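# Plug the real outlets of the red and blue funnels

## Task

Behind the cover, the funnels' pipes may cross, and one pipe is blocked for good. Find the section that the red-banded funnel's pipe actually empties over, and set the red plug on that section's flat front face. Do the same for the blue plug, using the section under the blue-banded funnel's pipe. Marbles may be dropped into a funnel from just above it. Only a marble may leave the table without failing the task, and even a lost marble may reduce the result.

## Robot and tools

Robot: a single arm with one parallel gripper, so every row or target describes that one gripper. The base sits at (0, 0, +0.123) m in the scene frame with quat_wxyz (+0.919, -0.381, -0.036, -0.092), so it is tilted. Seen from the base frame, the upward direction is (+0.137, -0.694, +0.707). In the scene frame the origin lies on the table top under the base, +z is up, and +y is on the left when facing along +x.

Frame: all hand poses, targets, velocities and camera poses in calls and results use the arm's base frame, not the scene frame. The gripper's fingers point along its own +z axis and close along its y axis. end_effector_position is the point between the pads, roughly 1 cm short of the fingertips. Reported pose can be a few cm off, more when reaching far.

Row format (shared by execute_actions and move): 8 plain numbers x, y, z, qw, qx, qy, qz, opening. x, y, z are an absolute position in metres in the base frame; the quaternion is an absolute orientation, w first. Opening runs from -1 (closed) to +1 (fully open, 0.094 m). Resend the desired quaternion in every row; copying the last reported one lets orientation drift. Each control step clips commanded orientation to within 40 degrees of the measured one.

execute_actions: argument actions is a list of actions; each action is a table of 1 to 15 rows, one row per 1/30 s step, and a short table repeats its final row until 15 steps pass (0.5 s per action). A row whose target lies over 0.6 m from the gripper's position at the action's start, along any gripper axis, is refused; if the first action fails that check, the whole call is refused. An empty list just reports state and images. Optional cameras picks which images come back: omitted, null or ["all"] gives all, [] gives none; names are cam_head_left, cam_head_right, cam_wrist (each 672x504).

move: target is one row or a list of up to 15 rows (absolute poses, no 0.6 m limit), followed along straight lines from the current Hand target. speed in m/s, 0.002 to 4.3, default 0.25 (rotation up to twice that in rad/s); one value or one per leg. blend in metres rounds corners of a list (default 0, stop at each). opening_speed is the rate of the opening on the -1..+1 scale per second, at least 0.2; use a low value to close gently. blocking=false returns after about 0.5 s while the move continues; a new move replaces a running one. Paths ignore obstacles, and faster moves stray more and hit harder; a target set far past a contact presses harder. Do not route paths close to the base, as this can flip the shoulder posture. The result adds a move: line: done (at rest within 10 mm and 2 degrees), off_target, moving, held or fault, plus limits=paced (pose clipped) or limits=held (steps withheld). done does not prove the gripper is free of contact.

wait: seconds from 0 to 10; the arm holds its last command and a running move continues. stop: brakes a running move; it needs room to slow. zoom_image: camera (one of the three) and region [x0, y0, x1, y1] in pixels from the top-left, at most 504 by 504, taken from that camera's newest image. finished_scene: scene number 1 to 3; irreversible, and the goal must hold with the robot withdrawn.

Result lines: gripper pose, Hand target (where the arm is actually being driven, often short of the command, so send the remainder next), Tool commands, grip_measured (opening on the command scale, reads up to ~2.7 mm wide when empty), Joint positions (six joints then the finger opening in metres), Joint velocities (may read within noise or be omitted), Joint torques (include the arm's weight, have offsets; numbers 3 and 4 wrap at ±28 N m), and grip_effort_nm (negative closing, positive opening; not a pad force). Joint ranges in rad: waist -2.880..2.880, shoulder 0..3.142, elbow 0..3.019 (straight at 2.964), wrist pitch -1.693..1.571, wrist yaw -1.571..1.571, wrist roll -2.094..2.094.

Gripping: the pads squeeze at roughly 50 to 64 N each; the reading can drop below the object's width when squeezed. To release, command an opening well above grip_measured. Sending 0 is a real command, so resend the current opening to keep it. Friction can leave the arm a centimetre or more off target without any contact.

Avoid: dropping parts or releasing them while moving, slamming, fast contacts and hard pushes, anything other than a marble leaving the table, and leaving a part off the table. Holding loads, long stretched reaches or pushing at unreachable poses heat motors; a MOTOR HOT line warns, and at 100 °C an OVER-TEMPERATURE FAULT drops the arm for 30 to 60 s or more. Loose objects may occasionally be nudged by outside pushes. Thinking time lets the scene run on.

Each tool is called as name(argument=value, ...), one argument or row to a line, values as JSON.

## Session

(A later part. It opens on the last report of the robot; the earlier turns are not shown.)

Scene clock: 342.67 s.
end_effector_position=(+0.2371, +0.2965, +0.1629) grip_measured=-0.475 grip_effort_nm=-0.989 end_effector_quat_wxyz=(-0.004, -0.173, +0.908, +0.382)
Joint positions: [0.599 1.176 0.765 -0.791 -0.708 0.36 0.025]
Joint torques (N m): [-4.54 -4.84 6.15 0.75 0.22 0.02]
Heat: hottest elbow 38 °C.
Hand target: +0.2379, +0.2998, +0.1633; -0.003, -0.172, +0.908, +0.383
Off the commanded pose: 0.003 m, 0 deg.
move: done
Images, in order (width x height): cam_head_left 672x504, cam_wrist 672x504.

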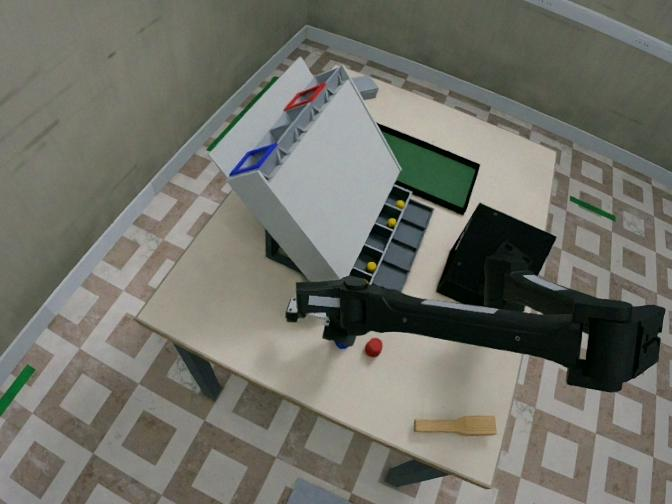

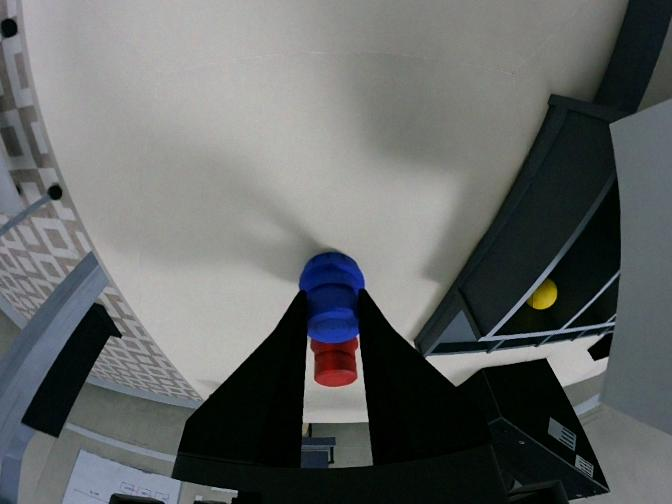

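move(
  target=[
    [0.2488, 0.2443, 0.2198, -0.00266, -0.17179, 0.90772, 0.38279, -0.56],
    [0.1805, 0.1898, 0.1825, -0.20114, 0.32482, 0.86487, 0.3257, -0.56],
    [0.2342, 0.1005, 0.0623, -0.20114, 0.32482, 0.86487, 0.3257, -0.56],
    [0.2197, 0.1367, 0.0235, -0.20114, 0.32482, 0.86487, 0.3257, -0.56],
    [0.2178, 0.1464, 0.0136, -0.20114, 0.32482, 0.86487, 0.3257, -0.56],
  ],
  speed=[0.2, 0.28, 0.25, 0.1, 0.04],
  blend=[0.02, 0.04, 0.01, 0, 0],
  cameras=["cam_head_left", "cam_wrist"],
)

zoom_image(
  camera="cam_head_left",
  region=[310, 200, 450, 340],
)

Scene clock: 364.73 s.
end_effector_position=(+0.2180, +0.1411, +0.0180) grip_measured=-0.482 grip_effort_nm=-1.057 end_effector_quat_wxyz=(-0.201, +0.328, +0.864, +0.324)
Joint positions: [0.093 1.377 0.466 -0.758 -0.778 0.778 0.024]
Joint torques (N m): [-3.49 -1.14 4.96 1.69 0 0.08]
Heat: hottest elbow 37 °C.
Hand target: +0.2175, +0.1461, +0.0139; -0.201, +0.325, +0.865, +0.326
Off the commanded pose: 0.007 m, 0 deg.
move: done
Images, in order (width x height): cam_head_left 672x504, cam_wrist 672x504.

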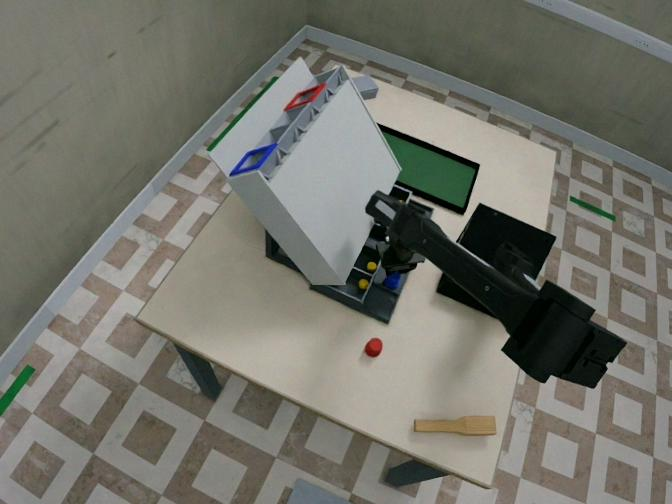

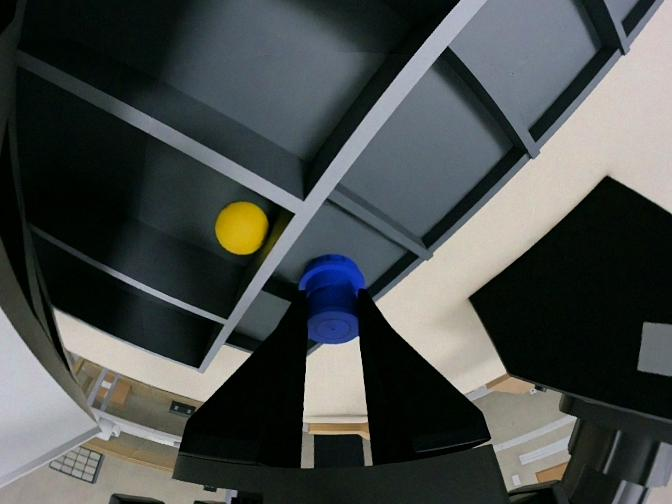

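Scaled by 3.600 from the camera's 672x504 image, which has a finer 960x720 frame.

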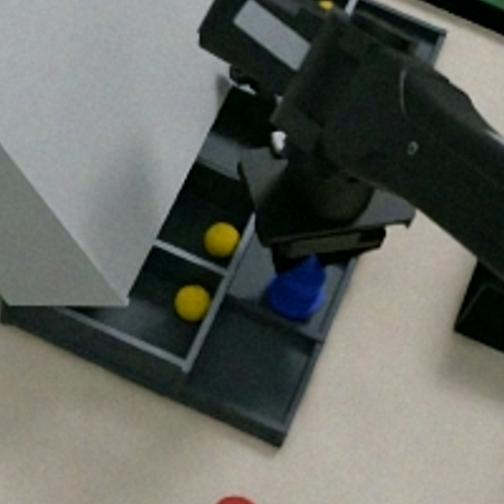

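move(
  target=[
    [0.2181, 0.1425, 0.0165, -0.20114, 0.32482, 0.86487, 0.3257, 0.1],
    [0.2291, 0.0865, 0.0736, -0.20114, 0.32482, 0.86487, 0.3257, 0.1],
    [0.1798, 0.1175, 0.1330, -0.10, 0.08, 0.90, 0.36, 0.1],
    [0.1918, 0.2005, 0.2269, -0.00266, -0.17179, 0.90772, 0.38279, 0.1],
    [0.1829, 0.2381, 0.1912, -0.00266, -0.17179, 0.90772, 0.38279, 0.38],
  ],
  speed=[0.1, 0.15, 0.28, 0.28, 0.12],
  blend=[0, 0.01, 0.04, 0.01, 0],
  opening_speed=0.9,
  cameras=["cam_head_left", "cam_wrist"],
)

zoom_image(
  camera="cam_head_left",
  region=[310, 200, 450, 340],
)

Scene clock: 393.47 s.
end_effector_position=(+0.1807, +0.2355, +0.1906) grip_measured=+0.378 grip_effort_nm=0.051 end_effector_quat_wxyz=(-0.005, -0.174, +0.907, +0.383)
Joint positions: [0.518 0.907 0.675 -1.037 -0.737 0.257 0.065]
Joint torques (N m): [-2.55 -2.32 7.32 0.75 0.25 0.03]
Heat: hottest elbow 37 °C.
Hand target: +0.1828, +0.2380, +0.1912; -0.003, -0.172, +0.908, +0.383
Off the commanded pose: 0.004 m, 0 deg.
move: done
Images, in order (width x height): cam_head_left 672x504, cam_wrist 672x504.

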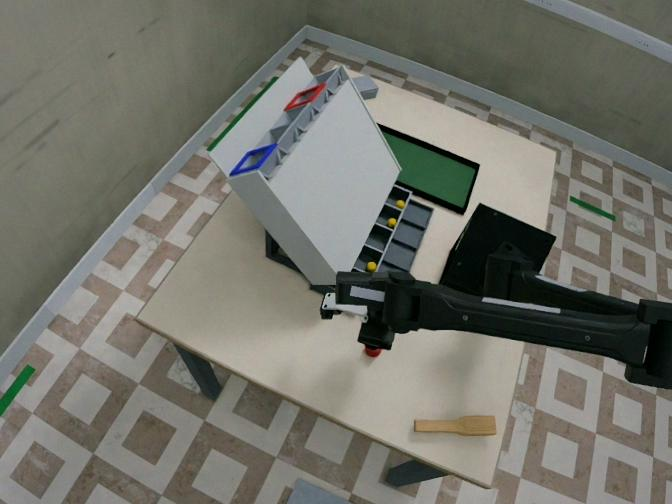

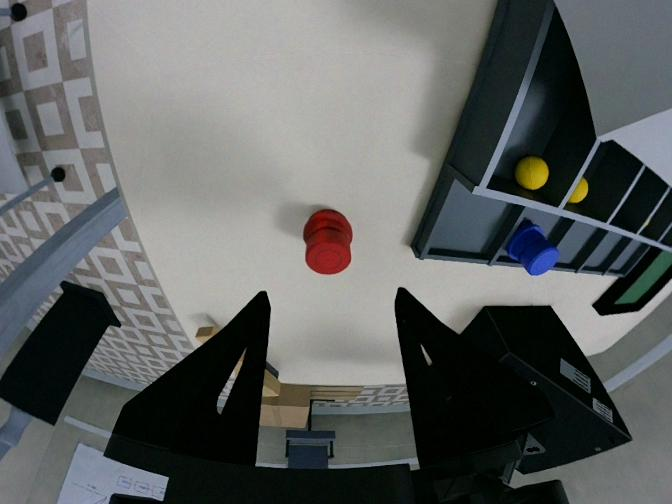

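Scaled by 3.600 from the camera's 672x504 image, which has a finer 960x720 frame.

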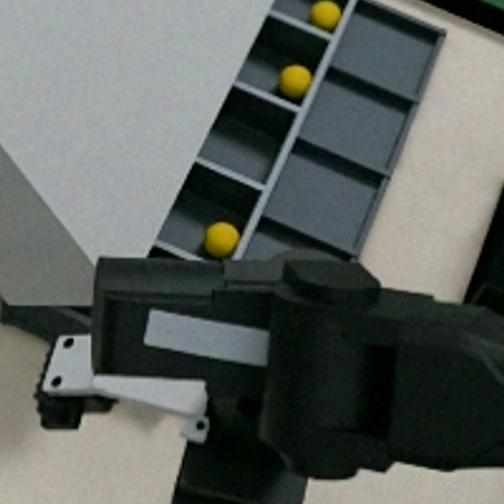

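move(
  target=[
    [0.1697, 0.2805, 0.1522, -0.00266, -0.17179, 0.90772, 0.38279, 0.38],
    [0.1697, 0.2805, 0.1522, -0.00266, -0.17179, 0.90772, 0.38279, -0.56],
  ],
  speed=0.1,
  opening_speed=0.9,
  cameras=["cam_wrist"],
)

Scene clock: 408.60 s.
end_effector_position=(+0.1692, +0.2778, +0.1524) grip_measured=-0.461 grip_effort_nm=-1.009 end_effector_quat_wxyz=(-0.003, -0.174, +0.908, +0.382)
Joint positions: [0.691 0.967 0.593 -0.755 -0.67 0.468 0.025]
Joint torques (N m): [-2.61 -3.31 6.02 0.75 0.22 0.03]
Heat: hottest elbow 37 °C.
Hand target: +0.1697, +0.2805, +0.1523; -0.003, -0.172, +0.908, +0.383
Off the commanded pose: 0.003 m, 0 deg.
move: done
Images, in order (width x height): cam_wrist 672x504.

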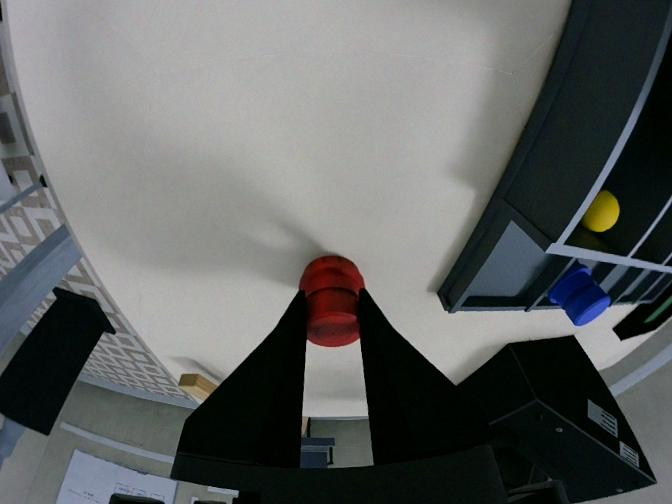

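move(
  target=[
    [0.1806, 0.2250, 0.2088, -0.00266, -0.17179, 0.90772, 0.38279, -0.56],
    [0.1805, 0.1141, 0.1365, -0.10, 0.08, 0.90, 0.36, -0.56],
    [0.2469, 0.0462, 0.0170, -0.20114, 0.32482, 0.86487, 0.3257, -0.56],
  ],
  speed=[0.2, 0.28, 0.25],
  blend=[0.02, 0.04, 0],
  cameras=["cam_head_left", "cam_wrist"],
)

Scene clock: 423.93 s.
end_effector_position=(+0.2261, +0.0540, +0.0137) grip_measured=-0.466 grip_effort_nm=-1.057 end_effector_quat_wxyz=(-0.223, +0.321, +0.861, +0.325)
Joint positions: [-0.254 1.543 0.583 -1.077 -0.691 0.29 0.025]
Joint torques (N m): [-6.36 -2.02 10.44 0.65 0.24 0.04]
Heat: hottest elbow 37 °C.
Hand target: +0.2463, +0.0462, +0.0176; -0.201, +0.325, +0.865, +0.326
Off the commanded pose: 0.022 m, 3 deg.
move: off_target
Images, in order (width x height): cam_head_left 672x504, cam_wrist 672x504.

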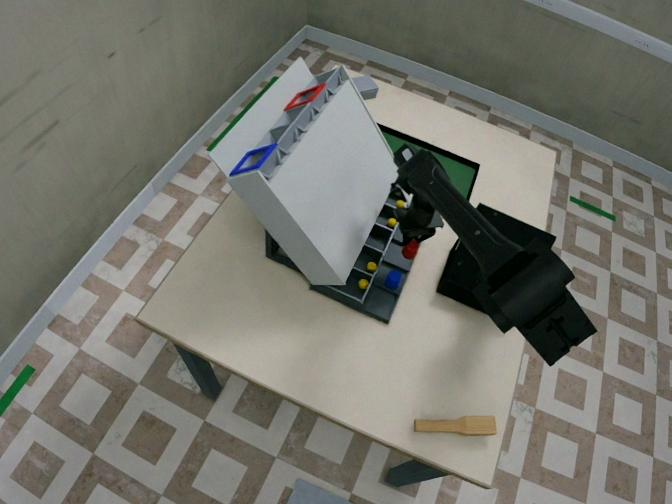

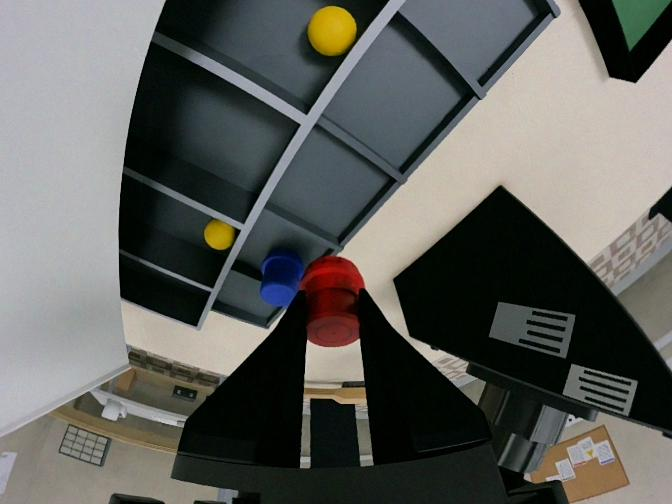

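move(
  target=[0.2345, 0.0793, -0.0265, -0.20114, 0.32482, 0.86487, 0.3257, -0.56],
  speed=0.1,
  cameras=["cam_head_left", "cam_wrist"],
)

zoom_image(
  camera="cam_head_left",
  region=[330, 190, 450, 310],
)

Scene clock: 433.33 s.
end_effector_position=(+0.2312, +0.0777, -0.0258) grip_measured=-0.466 grip_effort_nm=-1.048 end_effector_quat_wxyz=(-0.204, +0.324, +0.865, +0.325)
Joint positions: [-0.16 1.624 0.526 -0.815 -0.725 0.426 0.025]
Joint torques (N m): [-5.36 -2.32 6.26 0.75 0 0.03]
Heat: hottest elbow 38 °C.
Hand target: +0.2343, +0.0793, -0.0265; -0.201, +0.325, +0.865, +0.326
Off the commanded pose: 0.004 m, 0 deg.
move: done
Images, in order (width x height): cam_head_left 672x504, cam_wrist 672x504.

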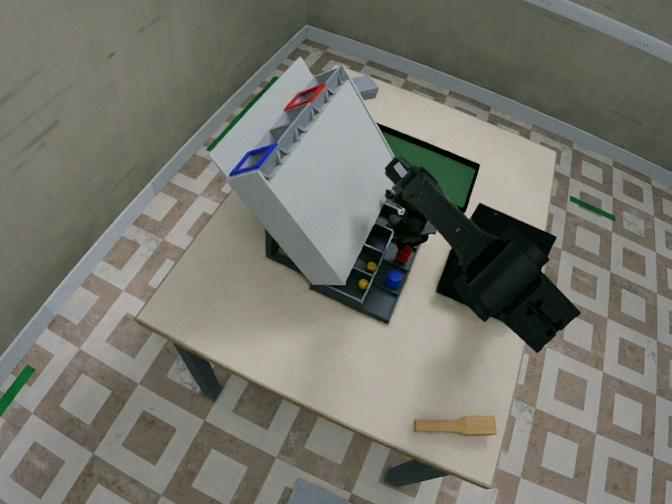

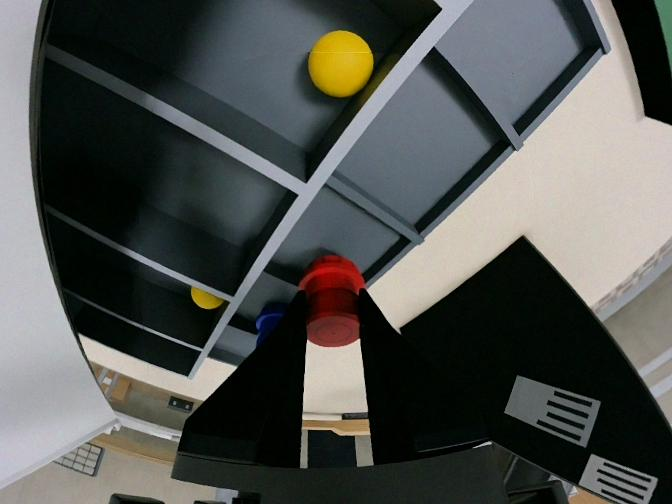

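Scaled by 4.200 from the camera's 672x504 image, which has a finer 960x720 frame.

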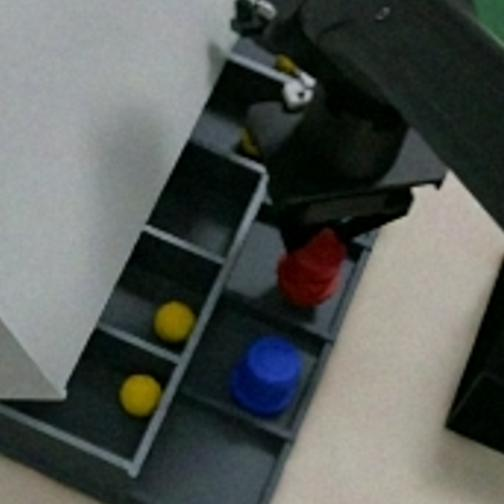

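zoom_image(
  camera="cam_wrist",
  region=[220, 160, 440, 350],
)

Scaled by 2.291 from the camera's 672x504 image, which has a finer 960x720 frame.

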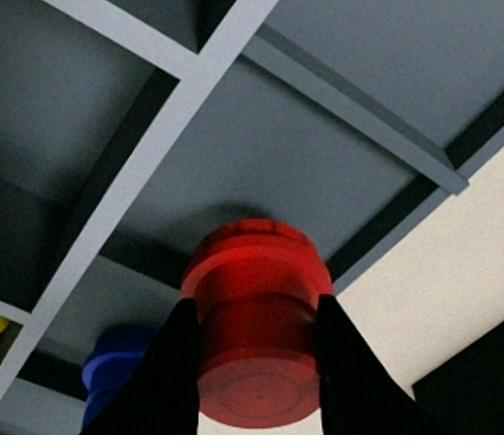

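move(
  target=[
    [0.2420, 0.0734, -0.0338, -0.20114, 0.32482, 0.86487, 0.3257, -0.56],
    [0.2391, 0.0882, -0.0489, -0.20114, 0.32482, 0.86487, 0.3257, -0.56],
  ],
  speed=[0.08, 0.04],
  cameras=["cam_head_left", "cam_wrist"],
)

zoom_image(
  camera="cam_wrist",
  region=[220, 160, 440, 350],
)

zoom_image(
  camera="cam_head_left",
  region=[330, 190, 450, 310],
)

Scene clock: 474.10 s.
end_effector_position=(+0.2341, +0.0821, -0.0445) grip_measured=-0.466 grip_effort_nm=-1.053 end_effector_quat_wxyz=(-0.204, +0.338, +0.860, +0.323)
Joint positions: [-0.141 1.685 0.518 -0.716 -0.73 0.486 0.025]
Joint torques (N m): [-4.19 -1.38 6.31 1.37 -0.2 -0.1]
Heat: hottest elbow 37 °C.
Hand target: +0.2388, +0.0880, -0.0485; -0.201, +0.325, +0.865, +0.326
Off the commanded pose: 0.009 m, 2 deg.
move: done
Images, in order (width x height): cam_head_left 672x504, cam_wrist 672x504.

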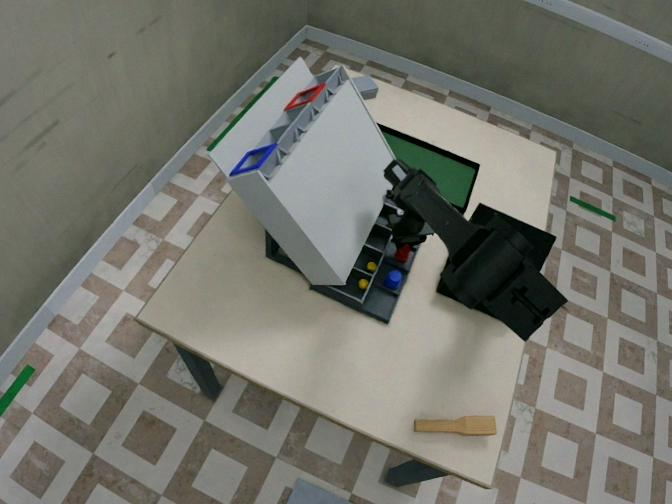

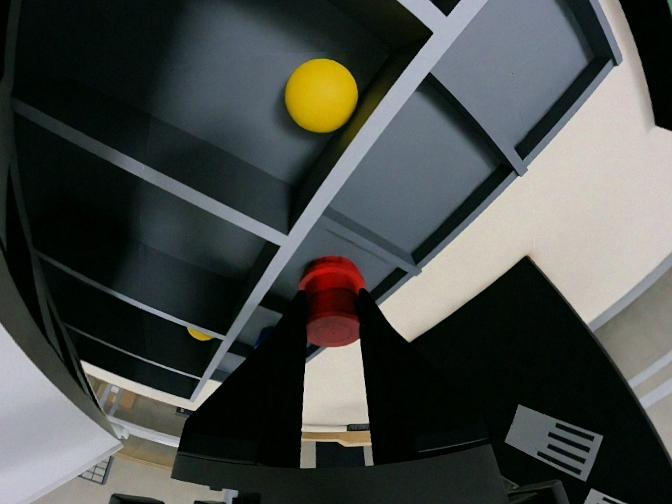

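Scaled by 2.291 from the camera's 672x504 image, which has a finer 960x720 frame.

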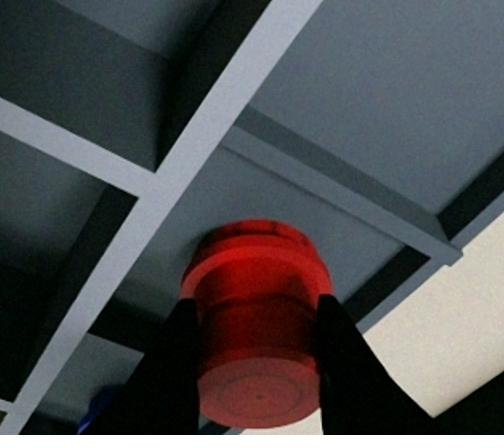

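Scaled by 4.200 from the camera's 672x504 image, which has a finer 960x720 frame.

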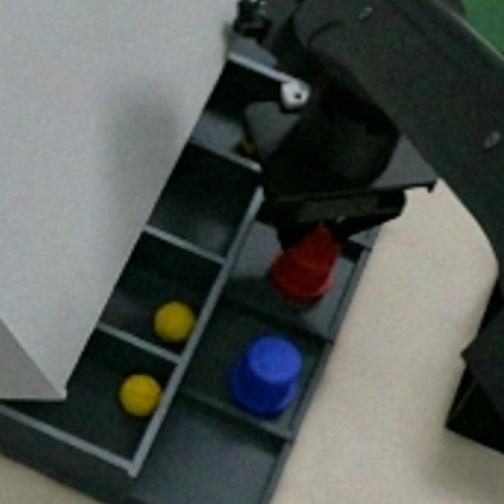

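move(
  target=[
    [0.2355, 0.0832, -0.0442, -0.20114, 0.32482, 0.86487, 0.3257, 0.1],
    [0.2460, 0.0290, 0.0110, -0.20114, 0.32482, 0.86487, 0.3257, 0.1],
    [0.2250, 0.0650, 0.0800, -0.20114, 0.32482, 0.86487, 0.3257, 0.1],
  ],
  speed=[0.1, 0.15, 0.2],
  opening_speed=0.9,
  cameras=["cam_head_left", "cam_wrist"],
)

zoom_image(
  camera="cam_head_left",
  region=[330, 190, 450, 310],
)

Scene clock: 482.87 s.
end_effector_position=(+0.2220, +0.0642, +0.0773) grip_measured=+0.099 grip_effort_nm=0.051 end_effector_quat_wxyz=(-0.195, +0.320, +0.867, +0.328)
Joint positions: [-0.22 1.296 0.598 -1.245 -0.706 0.35 0.052]
Joint torques (N m): [-4.13 -0.03 9.21 -0.29 0.07 0.02]
Heat: hottest elbow 37 °C.
Hand target: +0.2250, +0.0650, +0.0800; -0.201, +0.325, +0.865, +0.326
Off the commanded pose: 0.004 m, 1 deg.
move: done
Images, in order (width x height): cam_head_left 672x504, cam_wrist 672x504.

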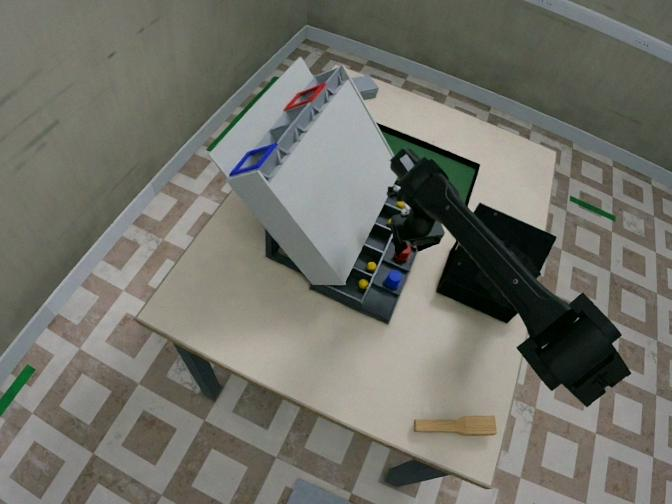

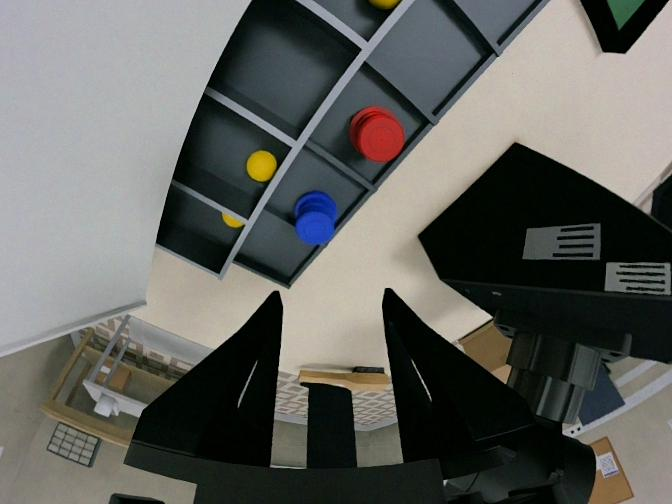

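Scaled by 4.200 from the camera's 672x504 image, which has a finer 960x720 frame.

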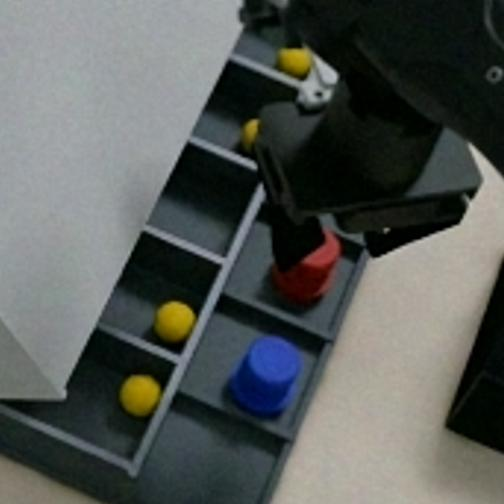

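finished_scene(
  scene=2,
)

The scene is finished: the task was done.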